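# Bag three balls, leave white ball in pan

## Task

Get the orange, blue and green balls completely into the bag so each sits between its two layers. When done, the white ball must be resting in the pan and the loaded part of the bag must lie on the table. No more than one corner of the bag may rest on an arm's base, no part of the bag may be in the pan, and no part may hang beyond the table edge by more than a finger's width.

## Robot and tools

Robot: two 6-joint arms, left_arm and right_arm, each with a two-finger parallel gripper and a wrist camera. A third camera, cam_high, is fixed above the table. All images are 896x504.

Frames: the scene frame has its origin at table-top height, midway between the nominal bases, roughly 5 to 10 cm in from the near table edge. +x points out over the table, +y toward left_arm (not the image's left), +z up. Calibrated bases in the scene frame: left_arm at (+0.005, +0.304, +0.014) m, right_arm at (-0.001, -0.297, +0.019) m, both nearly level. Each arm's end_effector_position (metres) and end_effector_quat_wxyz are given in that arm's own base frame, not the scene frame. They can be off by a few centimetres, more when the arm is stretched out. The end-effector point lies between the finger pads, just behind the tips. Fingers point along the gripper's +z and close along its y. Fixed-camera and table data use the scene frame.

A row is 14 numbers, each in [-1, 1]: left_arm's 7 first, then right_arm's 7. Per arm the order is shoulder, elbow, waist, wrist pitch, wrist yaw, wrist roll, then gripper opening. Send all 14 even if only one arm moves. The six joint numbers are offsets, not poses. They count from the arm's Joint targets as they stood when the action (or move) began, not from the previous row. Scale: 1.0 equals 2.224 rad for shoulder, elbow and waist, and 8.485 rad for the three wrist joints. Sending the same offset again moves the joint further. To leave an arm's joints where they are, send 0 for each of them. Stated joint ranges (rad): waist -2.618 to 3.054, shoulder 0.000 to 3.142, elbow 0.000 to 3.142, wrist pitch -1.571 to 1.571, wrist yaw -1.571 to 1.571, wrist roll -2.094 to 2.094. An action that would push a joint more than 0.059 rad beyond its range is refused for both arms.

The opening number is absolute: +1 fully open (about 87 mm between pads), +0.5 about 69, 0 about 43, -0.5 about 18, -1 closed. A 0 is a real command. To keep a gripper as it is, repeat its current command. To grip, command roughly 0.04 below grip_measured at the moment of contact for full force, or less below for a lighter hold.

Tools:
execute_actions(actions, cameras): actions is a list of actions. Each action is a table of up to 15 rows, one row per 1/30 s control step. A shorter table repeats its last row to fill 15 steps. An empty list just reports state and images. cameras chooses the images: omitted, null or ["all"] gives all; [] gives none.
move(target, speed, blend, opening_speed, blocking, cameras): target is one 14-number row or a list of up to 15 rows. Every row is an offset from the same starting Joint targets. Joints travel together along a path. speed is in rad/s for the joint with the longest way to go, 0.01 to 12.57, default 0.5; give one number or one per target. blend (rad) rounds corners in a list. opening_speed is the rate of gripper change per second on the -1 to +1 scale, at least 0.2. blocking=false returns early while the move keeps running. The move takes no account of obstacles or of the other arm. The result adds a move: line, e.g. done, off_target (at rest but a joint more than 0.035 rad from target), moving, held, fault, plus limits=held if steps were withheld.
wait(seconds 0 to 10): the robot holds its last command and any running move continues.
stop(): brakes a running move.
zoom_image(camera, region): camera is cam_high, cam_left_wrist or cam_right_wrist. region is [x0, y0, x1, y1] in pixels, at most 504 by 504, origin top-left.
read_manual(section): licence texts only.
finished_scene(scene): ends the current scene, given by its number. This cannot be undone.

Result lines: Joint positions and Joint velocities give one block per arm in the joint order above (rad, rad/s), plus a gripper reading from 0 closed to 1 open. Joint targets is the base for your next offsets. grip_measured is the gripper reading on the command scale. Joint torques use the same order and wrap at ±28 N m on the first three. Tool commands shows current gripper commands. "joint sent to its limit" means a joint was clipped at its end. "joint command not followed" means the clearance check altered some steps. "within noise" means velocities are essentially zero. Step readings list joint angles at sample steps for execute_actions calls. MOTOR HOT warns of heating. An OVER-TEMPERATURE FAULT folds that arm away for good.

Motion limits: on each step a joint's target can lead its measured angle by at most 0.339 rad (big joints) or 2.2 rad (wrist). Targets that would put the gripper more than 200 mm from where it is get scaled back. Large moves therefore take several actions. Friction and load can leave joints short, especially at long reach.

Avoid: dropping balls or letting go while they move, fast impacts, hard pressing, and anything leaving the table. Avoid contact or squeezing between the two arms, including closing one gripper on the other's fingers. Avoid the bar, plate and rail behind the table, which stand up to about 3 cm above the table top and give no warning. If an arm is stuck pushing, command its targets back past its measured positions. Long holds at full stretch or pushing toward unreachable poses overheat motors. The simulation keeps running while you compose replies, and loose objects may occasionally get nudged.

Each tool is called after "Emit:" as name([rows], argument=value, ...), one row to a line, values as JSON.

## Session

Emit:
execute_actions(actions=[])

Scene clock: 0.00 s.
left_arm: end_effector_position=(+0.3891, -0.0028, +0.0499) grip_measured=+0.967 end_effector_quat_wxyz=(+0.580, -0.010, +0.810, +0.083) | right_arm: end_effector_position=(+0.3789, -0.0298, +0.0766) grip_measured=+0.961 end_effector_quat_wxyz=(+0.620, +0.102, +0.777, -0.051)
Joint names: [shoulder, elbow, waist, wrist pitch, wrist yaw, wrist roll]
Joint positions: left_arm=[1.606 0.387 -0.133 0.888 -0.274 0.037 0.984] | right_arm=[1.488 0.316 0.01 0.937 0.216 0.1 0.981]
Joint velocities: within noise
Joint torques (N m): no reading
Heat: left arm: 34 °C; right arm: 31 °C.
Joint targets: left_arm=[1.602 0.391 -0.133 0.883 -0.274 0.037] | right_arm=[1.485 0.324 0.008 0.936 0.217 0.100]
Tool commands: left_gripper/opening=+1.0 right_gripper/opening=+1.0

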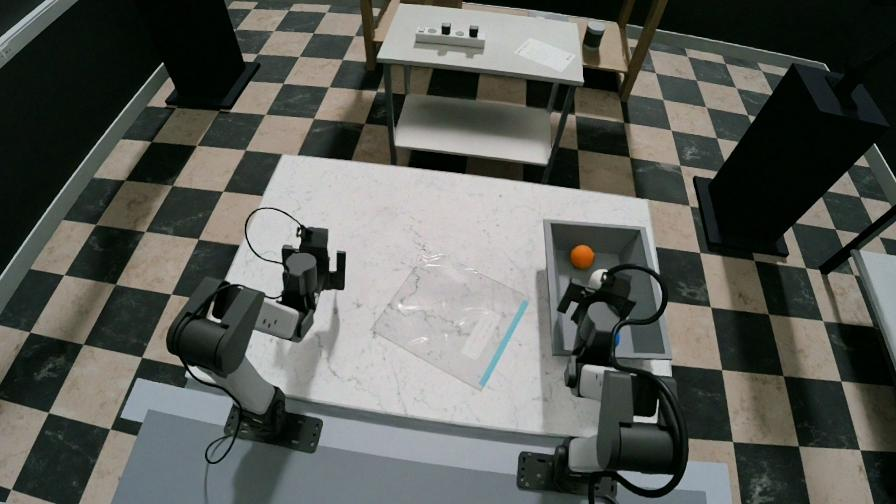

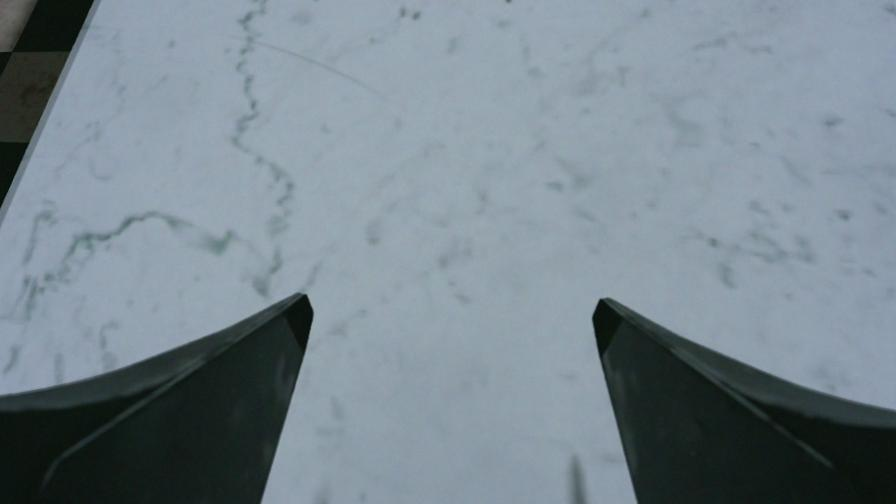

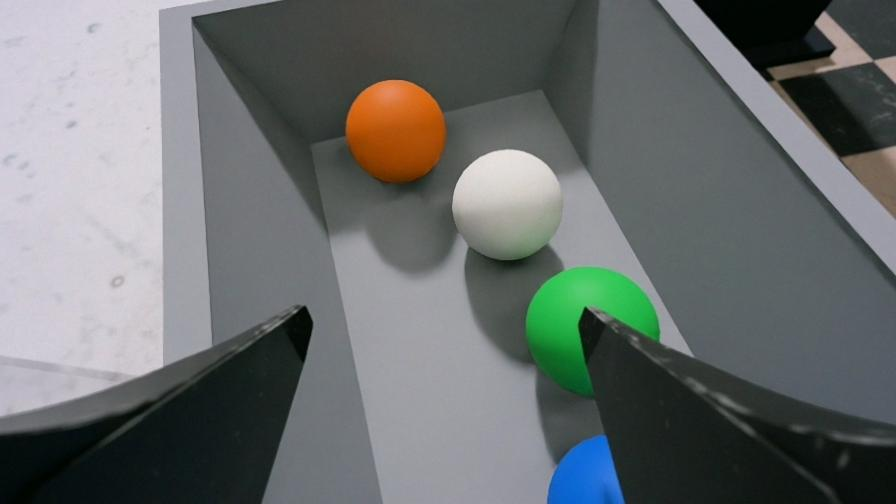

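Emit:
zoom_image(camera="cam_high", region=[350, 230, 560, 400])

Emit:
zoom_image(camera="cam_high", region=[460, 280, 560, 400])

Emit:
zoom_image(camera="cam_high", region=[530, 210, 700, 420])

Scaled by 2.400 from the camera's 896x504 image, which has a finer 1280x720 frame.

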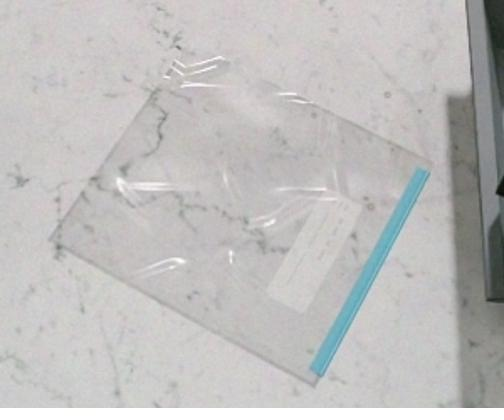

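Scaled by 4.200 from the camera's 896x504 image, which has a finer 1280x720 frame.

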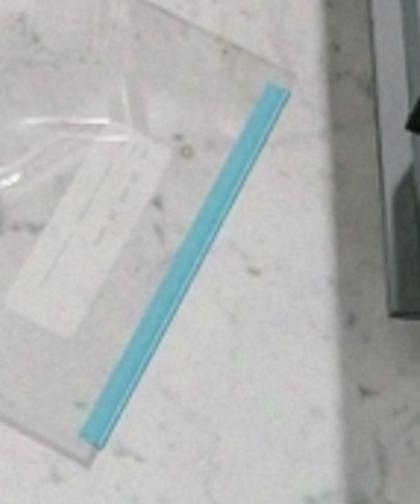

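Scaled by 2.400 from the camera's 896x504 image, which has a finer 1280x720 frame.

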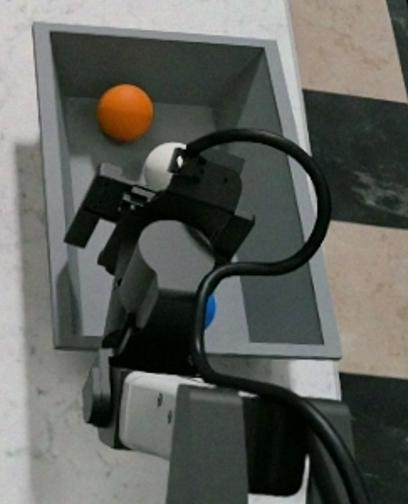

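Emit:
move([
  [0,0,0,0,0,0,1,-0.173,0,0,0,0,0,1],
  [0,0,0,0,0,0,1,-0.173,0,-0.138,-0.04,-0.144,0,1],
], speed=1.0)

Scene clock: 35.90 s.
left_arm: end_effector_position=(+0.3891, -0.0028, +0.0499) grip_measured=+0.967 end_effector_quat_wxyz=(+0.580, -0.010, +0.810, +0.083) | right_arm: end_effector_position=(+0.3045, +0.0649, +0.1484) grip_measured=+0.961 end_effector_quat_wxyz=(+0.597, -0.169, +0.720, +0.309)
Joint names: [shoulder, elbow, waist, wrist pitch, wrist yaw, wrist roll]
Joint positions: left_arm=[1.606 0.387 -0.133 0.888 -0.274 0.037 0.984] | right_arm=[1.102 0.316 -0.29 0.611 -0.992 0.1 0.981]
Joint velocities: within noise
Joint torques (N m): left_arm=[-6.41 4.93 0.08 1.88 -0.06 -0.07] | right_arm=[-2.26 7.54 0.23 1.84 -0.12 0]
Heat: left arm: 37 °C; right arm: 35 °C.
Joint targets: left_arm=[1.602 0.391 -0.133 0.883 -0.274 0.037] | right_arm=[1.101 0.324 -0.298 0.597 -1.005 0.100]
move: done
camera_calibration:
cam_right_wrist: T_world_to_cam=[[0.624049, -0.736416, -0.261256, -0.101446], [-0.721037, -0.413867, -0.555716, 0.354034], [0.301113, 0.535169, -0.789256, 0.132681], [0, 0, 0, 1]] pos_world=[0.278627, 0.000809343, 0.274958]

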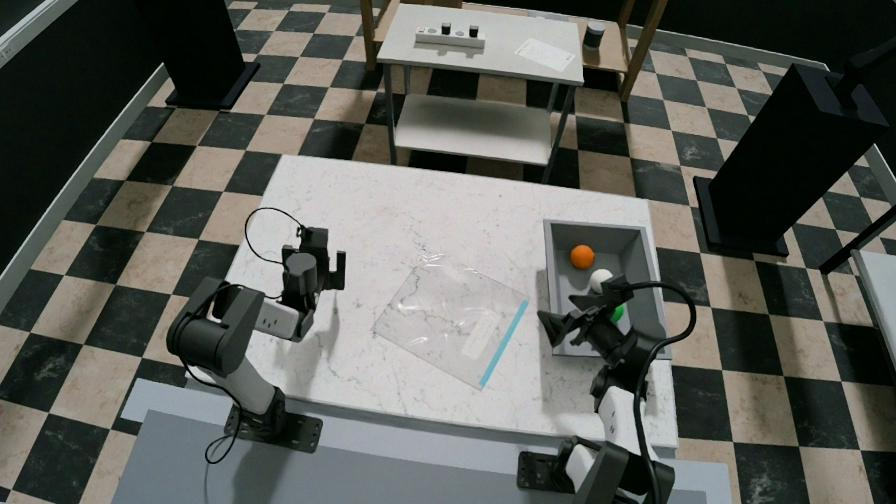

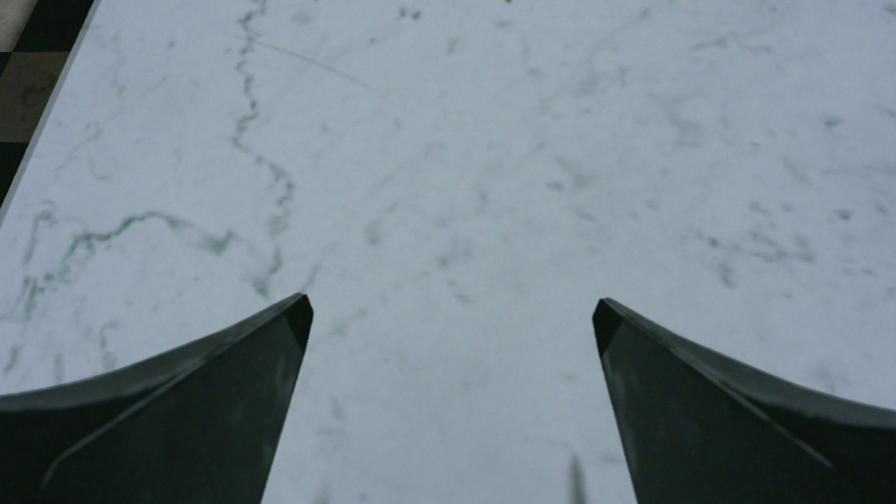

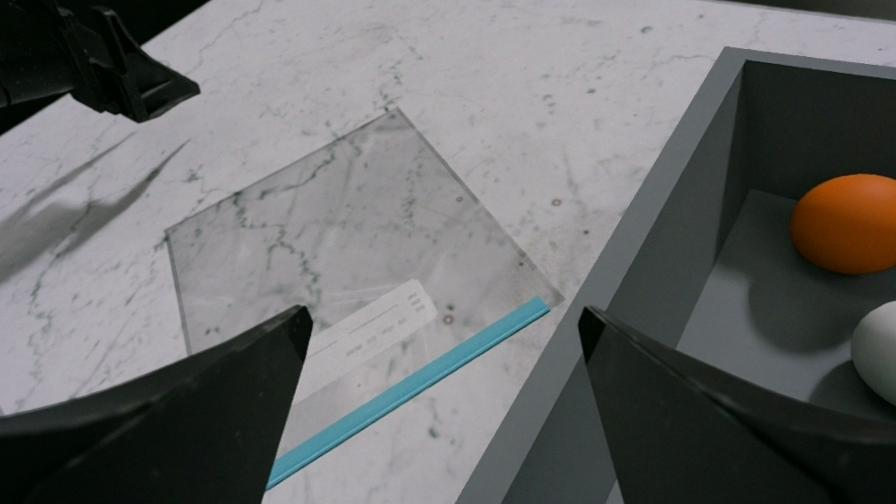

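Emit:
zoom_image(camera="cam_right_wrist", region=[400, 280, 580, 420])

Emit:
zoom_image(camera="cam_right_wrist", region=[250, 340, 450, 500])

Scaled by 2.800 from the camera's 896x504 image, which has a finer 1280x720 frame.

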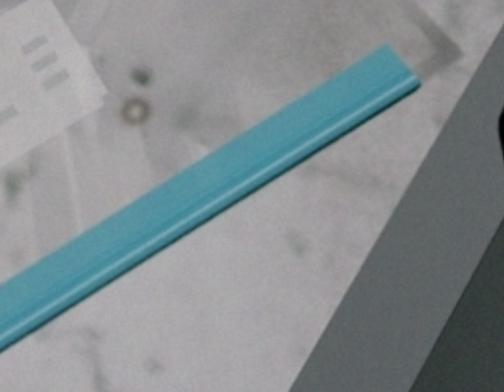

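Scaled by 2.520 from the camera's 896x504 image, which has a finer 1280x720 frame.

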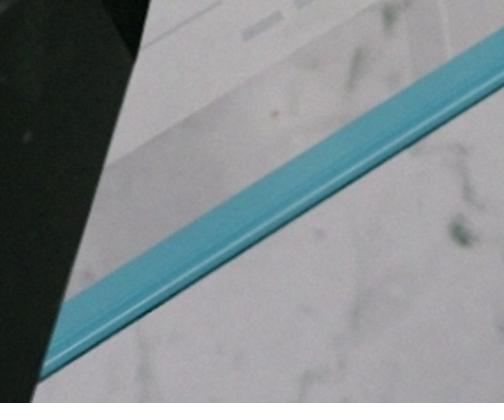

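Emit:
move(target=[0,0,0,0,0,0,1,0.3756,0.527,0.42,-0.2036,0.1184,-0.0808,0.1], speed=1.2)

Scene clock: 59.47 s.
left_arm: end_effector_position=(+0.3891, -0.0028, +0.0499) grip_measured=+0.967 end_effector_quat_wxyz=(+0.580, -0.010, +0.810, +0.083) | right_arm: end_effector_position=(+0.2705, +0.1763, +0.0588) grip_measured=+0.100 end_effector_quat_wxyz=(+0.000, -0.570, +0.821, +0.009)
Joint names: [shoulder, elbow, waist, wrist pitch, wrist yaw, wrist roll]
Joint positions: left_arm=[1.606 0.387 -0.133 0.888 -0.274 0.037 0.984] | right_arm=[1.92 1.468 0.638 -1.118 -0.018 -0.575 0.55]
Joint velocities: within noise
Joint torques (N m): left_arm=[-6.43 4.88 0.08 1.88 -0.06 -0.06] | right_arm=[-8.13 8.65 0.69 0.26 0.19 -0.1]
Heat: left arm: 38 °C; right arm: 37 °C.
Joint targets: left_arm=[1.602 0.391 -0.133 0.883 -0.274 0.037] | right_arm=[1.936 1.496 0.636 -1.131 0.000 -0.585]
move: done
camera_calibration:
cam_right_wrist: T_world_to_cam=[[0.930405, -0.364995, -0.0335439, -0.183328], [-0.21653, -0.621173, 0.753166, 0.149026], [-0.295738, -0.693486, -0.656975, 0.38278], [0, 0, 0, 1]] pos_world=[0.316041, 0.29111, 0.133086]

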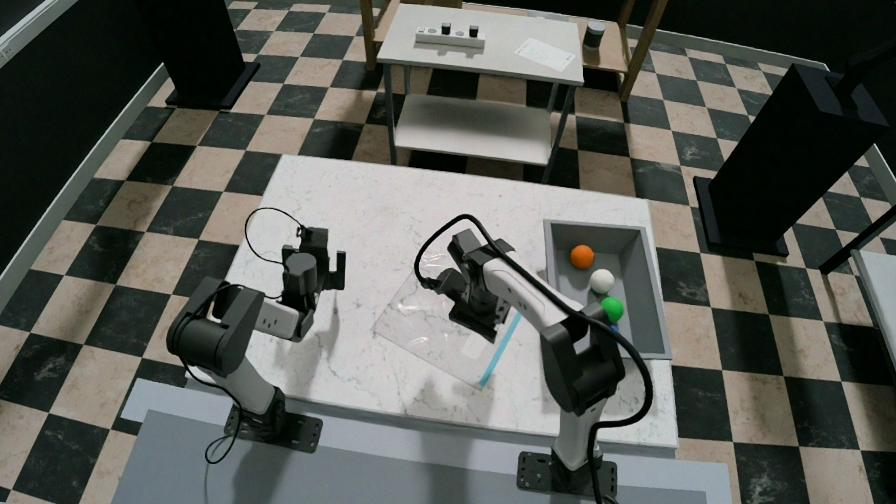

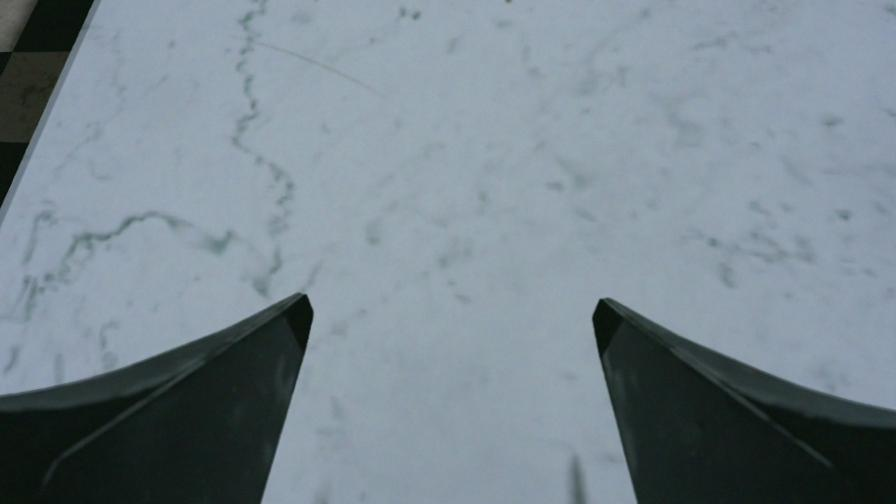

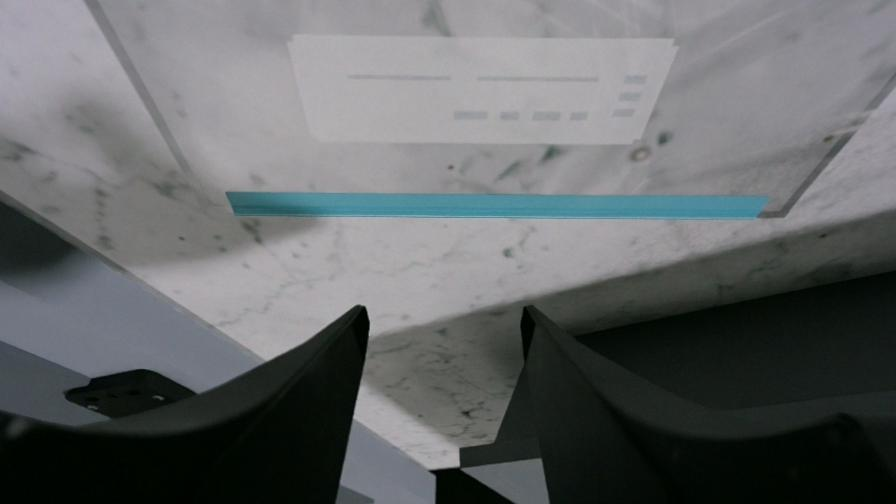

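Emit:
move(target=[0,0,0,0,0,0,1,0.0348,-0.0725,0,0.0281,0,0,0.1], speed=0.4, cameras=["cam_right_wrist"])

Scene clock: 66.37 s.
left_arm: end_effector_position=(+0.3891, -0.0028, +0.0499) grip_measured=+0.967 end_effector_quat_wxyz=(+0.580, -0.010, +0.810, +0.083) | right_arm: end_effector_position=(+0.2750, +0.1794, +0.0016) grip_measured=+0.100 end_effector_quat_wxyz=(+0.003, -0.571, +0.821, +0.009)
Joint names: [shoulder, elbow, waist, wrist pitch, wrist yaw, wrist roll]
Joint positions: left_arm=[1.606 0.387 -0.133 0.888 -0.274 0.037 0.984] | right_arm=[2.001 1.345 0.638 -0.908 -0.017 -0.576 0.55]
Joint velocities: within noise
Joint torques (N m): left_arm=[-6.39 4.88 0.09 1.88 -0.05 -0.07] | right_arm=[-8.83 5.16 0.69 0.59 0.17 -0.07]
Heat: left arm: 38 °C; right arm: 35 °C.
Joint targets: left_arm=[1.602 0.391 -0.133 0.883 -0.274 0.037] | right_arm=[2.014 1.335 0.636 -0.892 0.000 -0.585]
move: done
camera_calibration:
cam_right_wrist: T_world_to_cam=[[0.930993, -0.363824, -0.0297198, -0.188712], [-0.219796, -0.623714, 0.750113, 0.196273], [-0.291446, -0.691818, -0.660641, 0.347275], [0, 0, 0, 1]] pos_world=[0.320042, 0.294011, 0.0765888]
Images, in order (width x height): cam_right_wrist 896x504.

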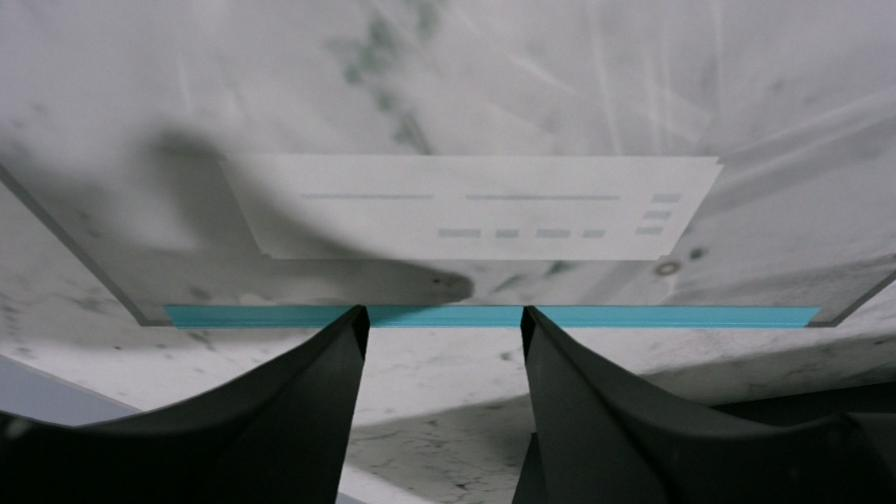

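Emit:
move(target=[0,0,0,0,0,0,1,0.0086,-0.0178,0,0.0069,0,0,0.1], speed=0.2, cameras=["cam_right_wrist"])

Scene clock: 68.93 s.
left_arm: end_effector_position=(+0.3891, -0.0028, +0.0499) grip_measured=+0.967 end_effector_quat_wxyz=(+0.580, -0.010, +0.810, +0.083) | right_arm: end_effector_position=(+0.2728, +0.1777, -0.0114) grip_measured=+0.100 end_effector_quat_wxyz=(+0.002, -0.571, +0.821, +0.008)
Joint names: [shoulder, elbow, waist, wrist pitch, wrist yaw, wrist roll]
Joint positions: left_arm=[1.606 0.387 -0.133 0.888 -0.274 0.037 0.984] | right_arm=[2.015 1.309 0.638 -0.861 -0.017 -0.576 0.55]
Joint velocities: within noise
Joint torques (N m): left_arm=[-6.41 4.93 0.09 1.87 -0.07 -0.07] | right_arm=[-8.39 4.74 0.69 0.74 0.17 -0.06]
Heat: left arm: 38 °C; right arm: 35 °C.
Joint targets: left_arm=[1.602 0.391 -0.133 0.883 -0.274 0.037] | right_arm=[2.033 1.295 0.636 -0.834 0.000 -0.585]
move: done
camera_calibration:
cam_right_wrist: T_world_to_cam=[[0.930901, -0.363956, -0.0309853, -0.187549], [-0.218192, -0.622091, 0.751928, 0.203754], [-0.292944, -0.693209, -0.658517, 0.337584], [0, 0, 0, 1]] pos_world=[0.317941, 0.29251, 0.0632859]
Images, in order (width x height): cam_right_wrist 896x504.

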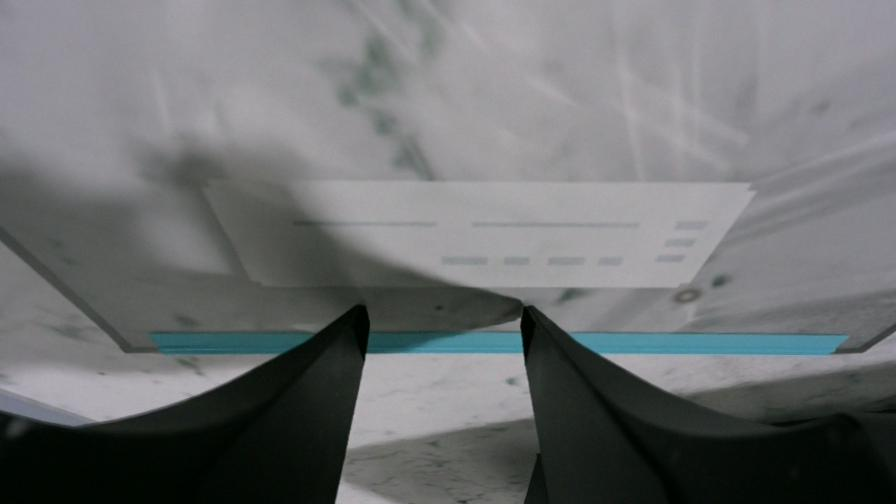

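Emit:
move(target=[0,0,0,0,0,0,1,0.0037,-0.0077,0,0.003,0,0,0.1], speed=0.2, cameras=["cam_right_wrist"])

Emit:
move(target=[0,0,0,0,0,0,1,0,0,0,0,0,0,-0.5], opening_speed=0.4, cameras=["cam_right_wrist"])

Scene clock: 71.97 s.
left_arm: end_effector_position=(+0.3891, -0.0028, +0.0499) grip_measured=+0.967 end_effector_quat_wxyz=(+0.580, -0.010, +0.810, +0.083) | right_arm: end_effector_position=(+0.2727, +0.1776, -0.0119) grip_measured=+0.100 end_effector_quat_wxyz=(+0.002, -0.571, +0.821, +0.008)
Joint names: [shoulder, elbow, waist, wrist pitch, wrist yaw, wrist roll]
Joint positions: left_arm=[1.606 0.387 -0.133 0.888 -0.274 0.037 0.984] | right_arm=[2.015 1.307 0.638 -0.858 -0.016 -0.576 0.55]
Joint velocities: within noise
Joint torques (N m): left_arm=[-6.41 4.86 0.1 1.88 -0.07 -0.06] | right_arm=[-7.65 3.51 0.69 1.01 0.17 -0.07]
Heat: left arm: 38 °C; right arm: 35 °C.
Joint targets: left_arm=[1.602 0.391 -0.133 0.883 -0.274 0.037] | right_arm=[2.041 1.278 0.636 -0.808 0.000 -0.585]
move: off_target (right_arm); right_arm: the wrist pitch is farthest, 0.049 rad from its target
camera_calibration:
cam_right_wrist: T_world_to_cam=[[0.930946, -0.363903, -0.0302485, -0.187678], [-0.218814, -0.622252, 0.751613, 0.204332], [-0.292336, -0.693092, -0.65891, 0.336983], [0, 0, 0, 1]] pos_world=[0.317941, 0.29241, 0.0627858]
Images, in order (width x height): cam_right_wrist 896x504.

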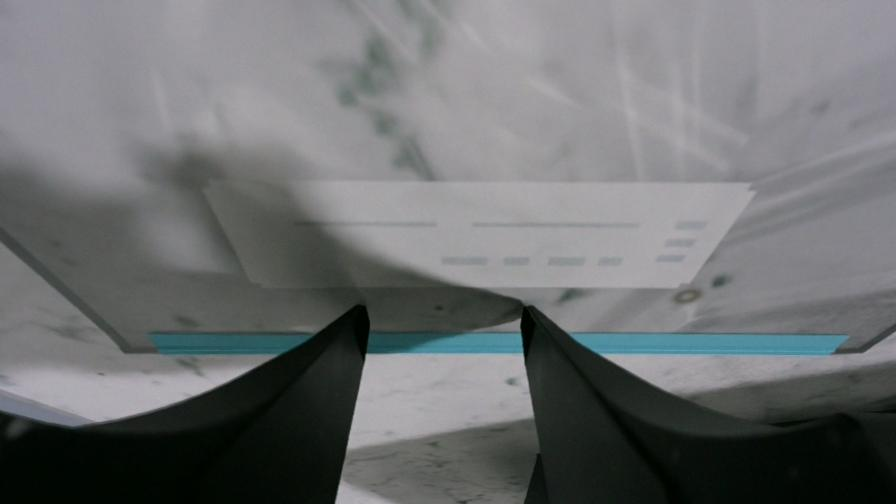

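Scene clock: 73.67 s.
left_arm: end_effector_position=(+0.3891, -0.0028, +0.0499) grip_measured=+0.967 end_effector_quat_wxyz=(+0.580, -0.010, +0.810, +0.083) | right_arm: end_effector_position=(+0.2722, +0.1772, -0.0122) grip_measured=-0.500 end_effector_quat_wxyz=(+0.001, -0.571, +0.821, +0.008)
Joint names: [shoulder, elbow, waist, wrist pitch, wrist yaw, wrist roll]
Joint positions: left_arm=[1.606 0.387 -0.133 0.888 -0.274 0.037 0.984] | right_arm=[2.015 1.305 0.638 -0.858 -0.016 -0.576 0.25]
Joint velocities: within noise
Joint torques (N m): left_arm=[-6.43 4.89 0.1 1.89 -0.07 -0.07] | right_arm=[-7.64 3.64 0.7 1.01 0.17 -0.07]
Heat: left arm: 38 °C; right arm: 35 °C.
Joint targets: left_arm=[1.602 0.391 -0.133 0.883 -0.274 0.037] | right_arm=[2.041 1.278 0.636 -0.808 0.000 -0.585]
move: off_target (right_arm); right_arm: the wrist pitch is farthest, 0.050 rad from its target
camera_calibration:
cam_right_wrist: T_world_to_cam=[[0.930891, -0.363963, -0.0311954, -0.187335], [-0.217699, -0.621313, 0.752714, 0.203737], [-0.293342, -0.693903, -0.657609, 0.336802], [0, 0, 0, 1]] pos_world=[0.31754, 0.292109, 0.0622843]
Images, in order (width x height): cam_right_wrist 896x504.

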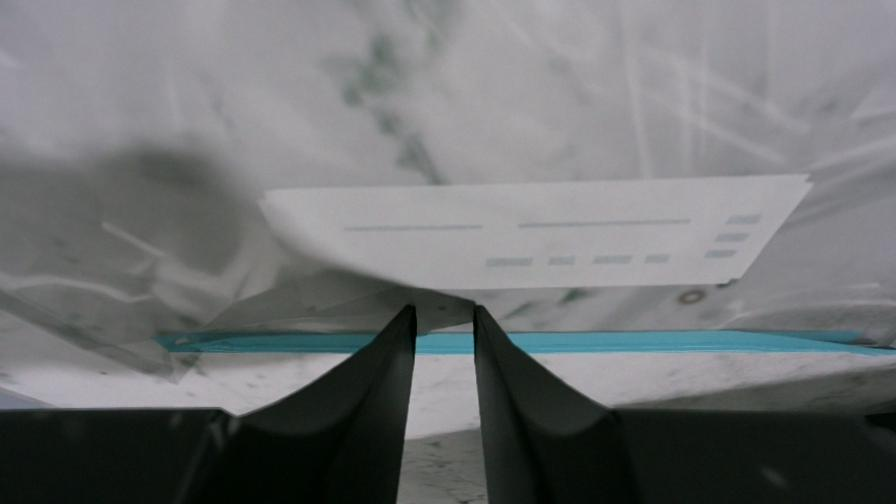

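Emit:
move(target=[0,0,0,0,0,0,1,0.001,-0.002,0,0.0008,0,0,-1], opening_speed=0.4, cameras=["cam_right_wrist"])

Emit:
zoom_image(camera="cam_right_wrist", region=[340, 240, 560, 400])

Scene clock: 77.00 s.
left_arm: end_effector_position=(+0.3891, -0.0028, +0.0499) grip_measured=+0.967 end_effector_quat_wxyz=(+0.580, -0.010, +0.810, +0.083) | right_arm: end_effector_position=(+0.2721, +0.1767, -0.0123) grip_measured=-1.000 end_effector_quat_wxyz=(+0.001, -0.571, +0.821, +0.007)
Joint names: [shoulder, elbow, waist, wrist pitch, wrist yaw, wrist roll]
Joint positions: left_arm=[1.606 0.387 -0.133 0.888 -0.274 0.037 0.984] | right_arm=[2.015 1.304 0.638 -0.858 -0.014 -0.576 0]
Joint velocities: within noise
Joint torques (N m): left_arm=[-6.42 4.93 0.06 1.88 -0.06 -0.07] | right_arm=[-7.43 3.34 0.7 1.09 0.15 -0.07]
Heat: left arm: 38 °C; right arm: 35 °C.
Joint targets: left_arm=[1.602 0.391 -0.133 0.883 -0.274 0.037] | right_arm=[2.043 1.274 0.636 -0.802 0.000 -0.585]
move: off_target (right_arm); right_arm: the wrist pitch is farthest, 0.057 rad from its target
camera_calibration:
cam_right_wrist: T_world_to_cam=[[0.930891, -0.36404, -0.0302632, -0.187343], [-0.21782, -0.619673, 0.754029, 0.203227], [-0.29325, -0.695327, -0.656144, 0.336495], [0, 0, 0, 1]] pos_world=[0.31734, 0.291708, 0.06188]
Images, in order (width x height): cam_right_wrist 896x504.

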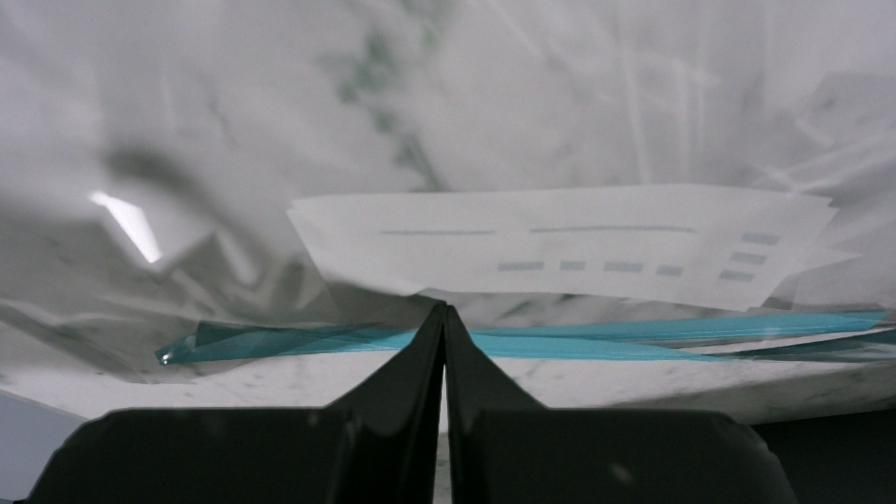

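Scaled by 2.291 from the camera's 896x504 image, which has a finer 1280x720 frame.

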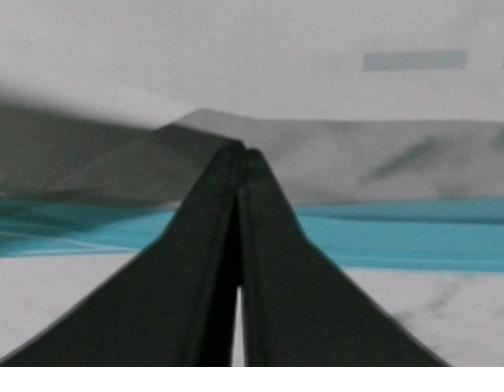

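Emit:
move(target=[0,0,0,0,0,0,1,-0.035,0.0725,0,-0.0281,0,0,-1], speed=0.25)

Emit:
zoom_image(camera="cam_high", region=[350, 230, 560, 400])

Scene clock: 80.67 s.
left_arm: end_effector_position=(+0.3891, -0.0028, +0.0499) grip_measured=+0.967 end_effector_quat_wxyz=(+0.580, -0.010, +0.810, +0.083) | right_arm: end_effector_position=(+0.2699, +0.1750, +0.0207) grip_measured=-1.000 end_effector_quat_wxyz=(-0.021, -0.570, +0.821, +0.006)
Joint names: [shoulder, elbow, waist, wrist pitch, wrist yaw, wrist roll]
Joint positions: left_arm=[1.606 0.387 -0.133 0.888 -0.274 0.037 0.984] | right_arm=[1.996 1.411 0.638 -1.028 -0.014 -0.576 0]
Joint velocities: within noise
Joint torques (N m): left_arm=[-6.42 4.89 0.08 1.88 -0.07 -0.06] | right_arm=[-12.79 8.06 0.7 0.18 0.14 -0.07]
Heat: left arm: 38 °C; right arm: 35 °C.
Joint targets: left_arm=[1.602 0.391 -0.133 0.883 -0.274 0.037] | right_arm=[1.965 1.435 0.636 -1.040 0.000 -0.585]
move: done
camera_calibration:
cam_right_wrist: T_world_to_cam=[[0.929449, -0.365131, -0.0529545, -0.183852], [-0.191286, -0.599624, 0.777085, 0.165649], [-0.31549, -0.712131, -0.627164, 0.364672], [0, 0, 0, 1]] pos_world=[0.317618, 0.291891, 0.0902501]

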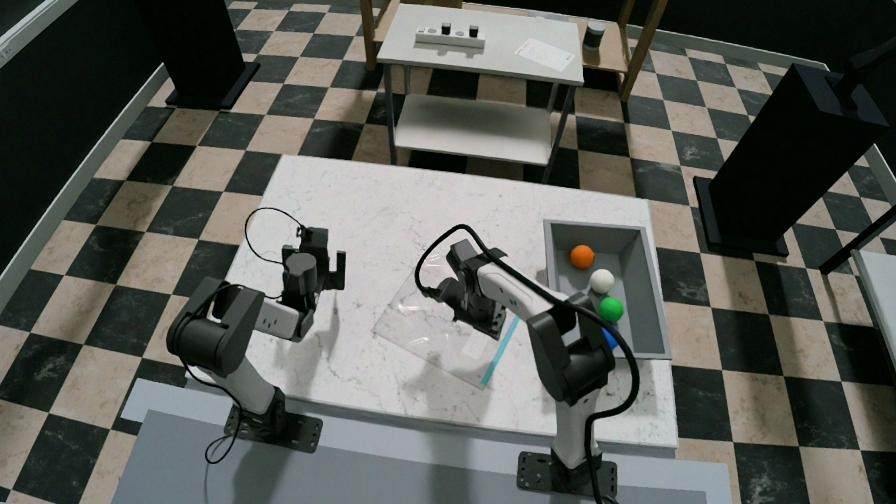

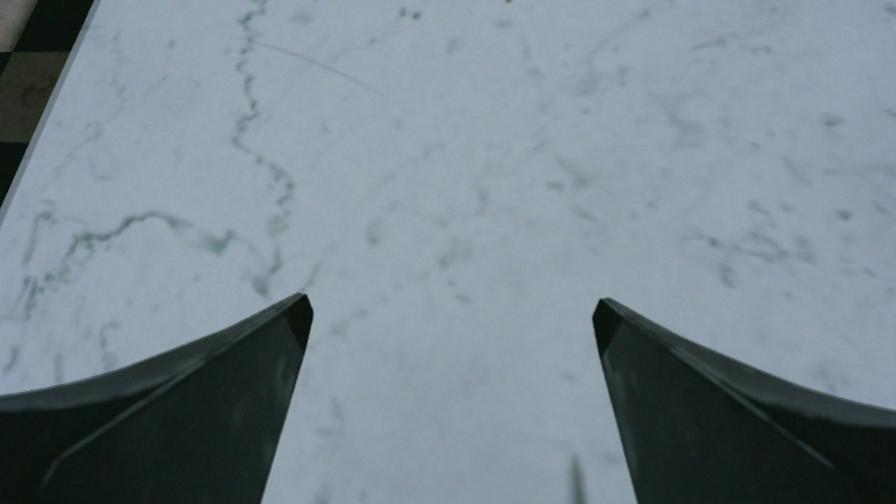

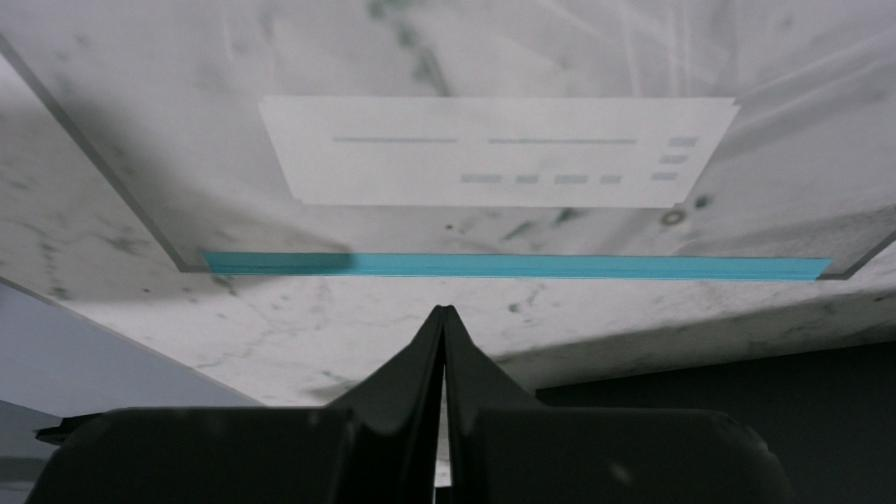

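Scaled by 2.400 from the camera's 896x504 image, which has a finer 1280x720 frame.

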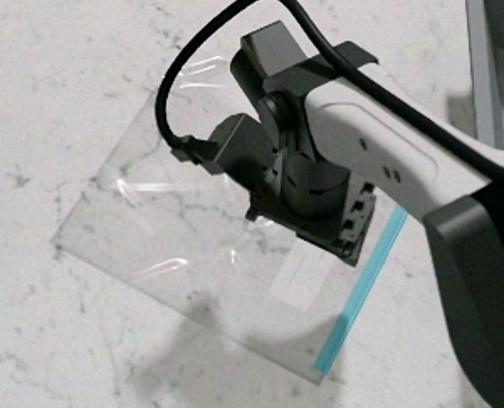

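Emit:
move([
  [0,0,0,0,0,0,1,0,0,0,0,-0.0065,0,0.4],
  [0,0,0,0,0,0,1,0.0378,-0.078,0,0.0302,-0.0065,0,0.4],
], speed=0.3, cameras=["cam_right_wrist"])

Emit:
move(target=[0,0,0,0,0,0,1,0,0,0,0,0,0,-0.5], opening_speed=0.4, cameras=["cam_right_wrist"])

Emit:
move(target=[0,0,0,0,0,0,1,0.001,-0.002,0,0.0008,0,0,-1], opening_speed=0.4, cameras=["cam_right_wrist"])

Scene clock: 89.17 s.
left_arm: end_effector_position=(+0.3891, -0.0028, +0.0499) grip_measured=+0.967 end_effector_quat_wxyz=(+0.580, -0.010, +0.810, +0.083) | right_arm: end_effector_position=(+0.2685, +0.1796, -0.0128) grip_measured=+0.400 end_effector_quat_wxyz=(-0.002, -0.571, +0.821, +0.019)
Joint names: [shoulder, elbow, waist, wrist pitch, wrist yaw, wrist roll]
Joint positions: left_arm=[1.606 0.387 -0.133 0.888 -0.274 0.037 0.984] | right_arm=[2.015 1.304 0.639 -0.862 -0.039 -0.577 0.7]
Joint velocities: within noise
Joint torques (N m): left_arm=[-6.39 4.9 0.1 1.9 -0.07 -0.06] | right_arm=[-6.87 2.37 0.66 1.35 -0.15 -0.07]
Heat: left arm: 38 °C; right arm: 40 °C.
Joint targets: left_arm=[1.602 0.391 -0.133 0.883 -0.274 0.037] | right_arm=[2.049 1.262 0.636 -0.784 -0.055 -0.585]
move: off_target (right_arm); right_arm: the wrist pitch is farthest, 0.078 rad from its target
camera_calibration:
cam_right_wrist: T_world_to_cam=[[0.930426, -0.362578, -0.0533413, -0.183486], [-0.203666, -0.632567, 0.747248, 0.203142], [-0.304678, -0.684394, -0.662402, 0.338175], [0, 0, 0, 1]] pos_world=[0.315128, 0.293418, 0.0624227]
Images, in order (width x height): cam_right_wrist 896x504.

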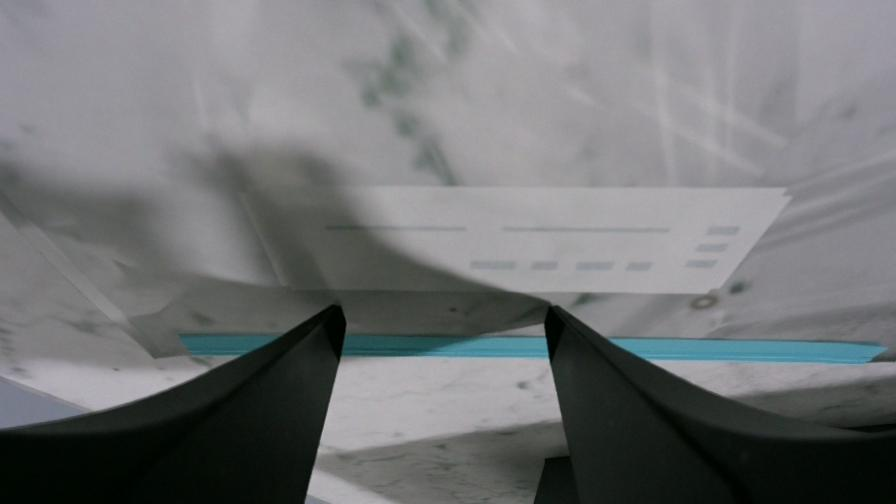

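Scene clock: 91.63 s.
left_arm: end_effector_position=(+0.3891, -0.0028, +0.0499) grip_measured=+0.967 end_effector_quat_wxyz=(+0.580, -0.010, +0.810, +0.083) | right_arm: end_effector_position=(+0.2695, +0.1796, -0.0128) grip_measured=-0.499 end_effector_quat_wxyz=(+0.000, -0.571, +0.821, +0.018)
Joint names: [shoulder, elbow, waist, wrist pitch, wrist yaw, wrist roll]
Joint positions: left_arm=[1.606 0.387 -0.133 0.888 -0.274 0.037 0.984] | right_arm=[2.015 1.304 0.639 -0.859 -0.036 -0.577 0.25]
Joint velocities: within noise
Joint torques (N m): left_arm=[-6.38 4.9 0.06 1.89 -0.06 -0.07] | right_arm=[-6.84 2.37 0.68 1.32 -0.18 -0.06]
Heat: left arm: 38 °C; right arm: 40 °C.
Joint targets: left_arm=[1.602 0.391 -0.133 0.883 -0.274 0.037] | right_arm=[2.049 1.262 0.636 -0.784 -0.055 -0.585]
move: off_target (right_arm); right_arm: the wrist pitch is farthest, 0.075 rad from its target
camera_calibration:
cam_right_wrist: T_world_to_cam=[[0.930785, -0.362257, -0.0490838, -0.184417], [-0.206639, -0.632127, 0.746804, 0.203934], [-0.301562, -0.684971, -0.66323, 0.337695], [0, 0, 0, 1]] pos_world=[0.31563, 0.293417, 0.062619]
Images, in order (width x height): cam_right_wrist 896x504.

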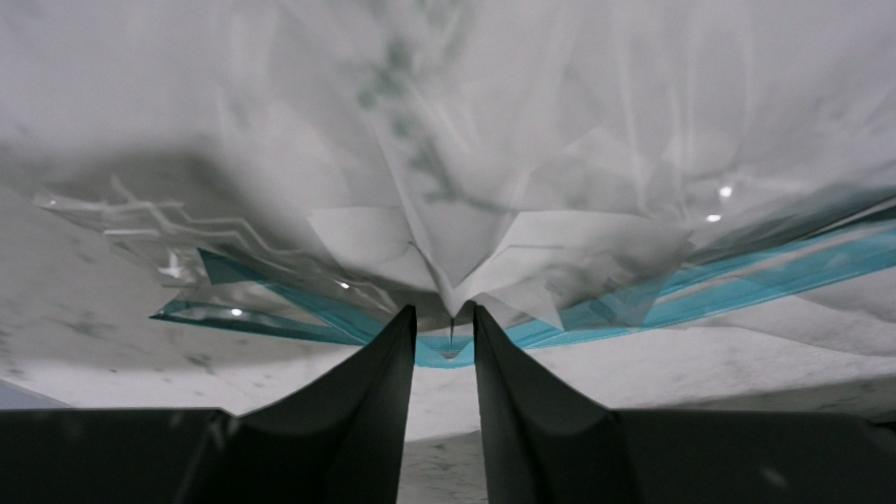

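Scene clock: 93.10 s.
left_arm: end_effector_position=(+0.3891, -0.0028, +0.0499) grip_measured=+0.967 end_effector_quat_wxyz=(+0.580, -0.010, +0.810, +0.083) | right_arm: end_effector_position=(+0.2697, +0.1796, -0.0129) grip_measured=-1.000 end_effector_quat_wxyz=(+0.001, -0.571, +0.821, +0.017)
Joint names: [shoulder, elbow, waist, wrist pitch, wrist yaw, wrist roll]
Joint positions: left_arm=[1.606 0.387 -0.133 0.888 -0.274 0.037 0.984] | right_arm=[2.013 1.3 0.639 -0.855 -0.035 -0.577 0]
Joint velocities: within noise
Joint torques (N m): left_arm=[-6.39 4.86 0.08 1.89 -0.06 -0.06] | right_arm=[-6.45 2.26 0.66 1.36 -0.19 -0.06]
Heat: left arm: 38 °C; right arm: 40 °C.
Joint targets: left_arm=[1.602 0.391 -0.133 0.883 -0.274 0.037] | right_arm=[2.052 1.257 0.636 -0.777 -0.055 -0.585]
move: off_target (right_arm); right_arm: the wrist pitch is farthest, 0.078 rad from its target
camera_calibration:
cam_right_wrist: T_world_to_cam=[[0.930912, -0.36223, -0.0468132, -0.184636], [-0.208834, -0.633029, 0.745428, 0.204766], [-0.29965, -0.684152, -0.66494, 0.337024], [0, 0, 0, 1]] pos_world=[0.315631, 0.293318, 0.0628196]
Images, in order (width x height): cam_right_wrist 896x504.

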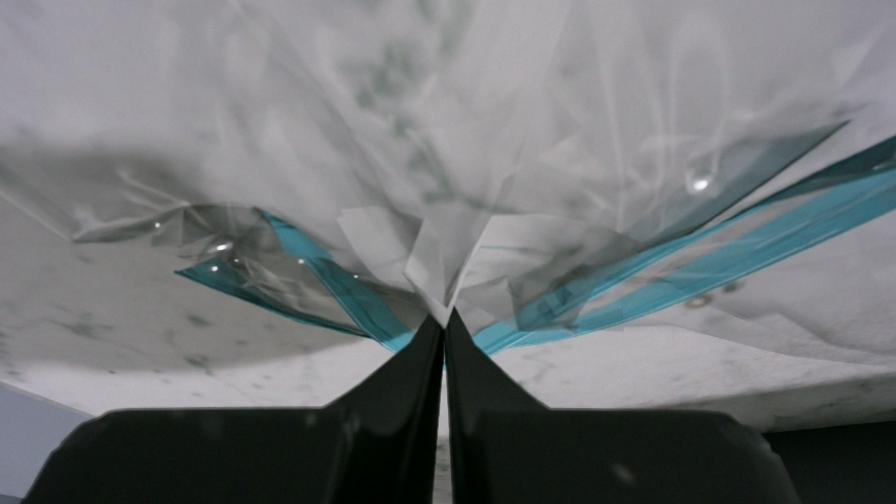

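Emit:
move(target=[0,0,0,0,0,0,1,-0.04,0.08,0,-0.032,0,0,-1], speed=0.2)

Emit:
zoom_image(camera="cam_high", region=[350, 230, 560, 400])

Scene clock: 97.43 s.
left_arm: end_effector_position=(+0.3891, -0.0028, +0.0499) grip_measured=+0.967 end_effector_quat_wxyz=(+0.580, -0.010, +0.810, +0.083) | right_arm: end_effector_position=(+0.2652, +0.1779, +0.0210) grip_measured=-1.000 end_effector_quat_wxyz=(-0.025, -0.571, +0.820, +0.021)
Joint names: [shoulder, elbow, waist, wrist pitch, wrist yaw, wrist roll]
Joint positions: left_arm=[1.606 0.387 -0.133 0.888 -0.274 0.037 0.984] | right_arm=[1.994 1.41 0.639 -1.036 -0.043 -0.578 0]
Joint velocities: within noise
Joint torques (N m): left_arm=[-6.41 4.92 0.1 1.89 -0.07 -0.06] | right_arm=[-12.83 8.1 0.68 0.14 -0.11 -0.05]
Heat: left arm: 38 °C; right arm: 40 °C.
Joint targets: left_arm=[1.602 0.391 -0.133 0.883 -0.274 0.037] | right_arm=[1.962 1.435 0.636 -1.048 -0.055 -0.585]
move: done
camera_calibration:
cam_right_wrist: T_world_to_cam=[[0.928143, -0.363275, -0.0811245, -0.17775], [-0.173284, -0.614587, 0.769581, 0.164294], [-0.329427, -0.700224, -0.633375, 0.367171], [0, 0, 0, 1]] pos_world=[0.314403, 0.293503, 0.0916999]

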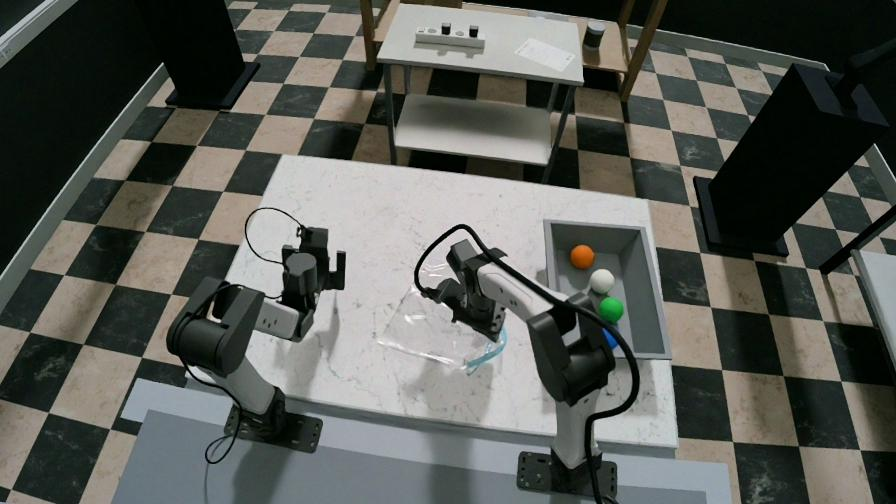

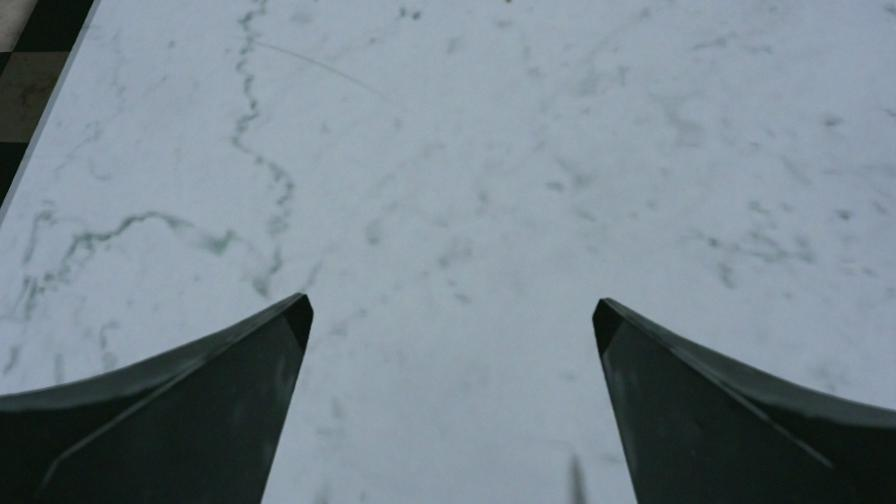

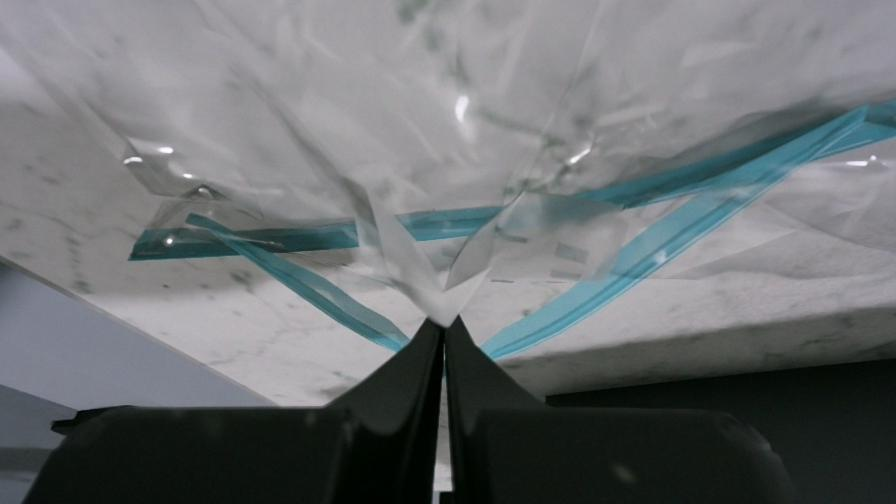

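Scaled by 2.400 from the camera's 896x504 image, which has a finer 1280x720 frame.

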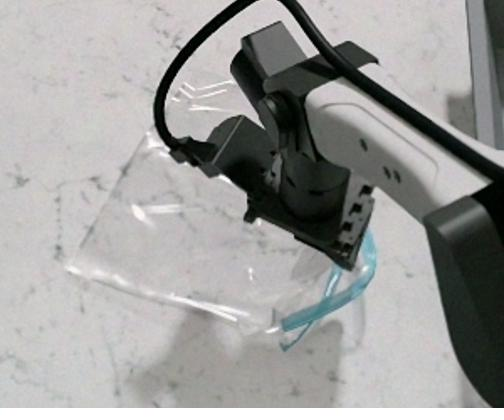

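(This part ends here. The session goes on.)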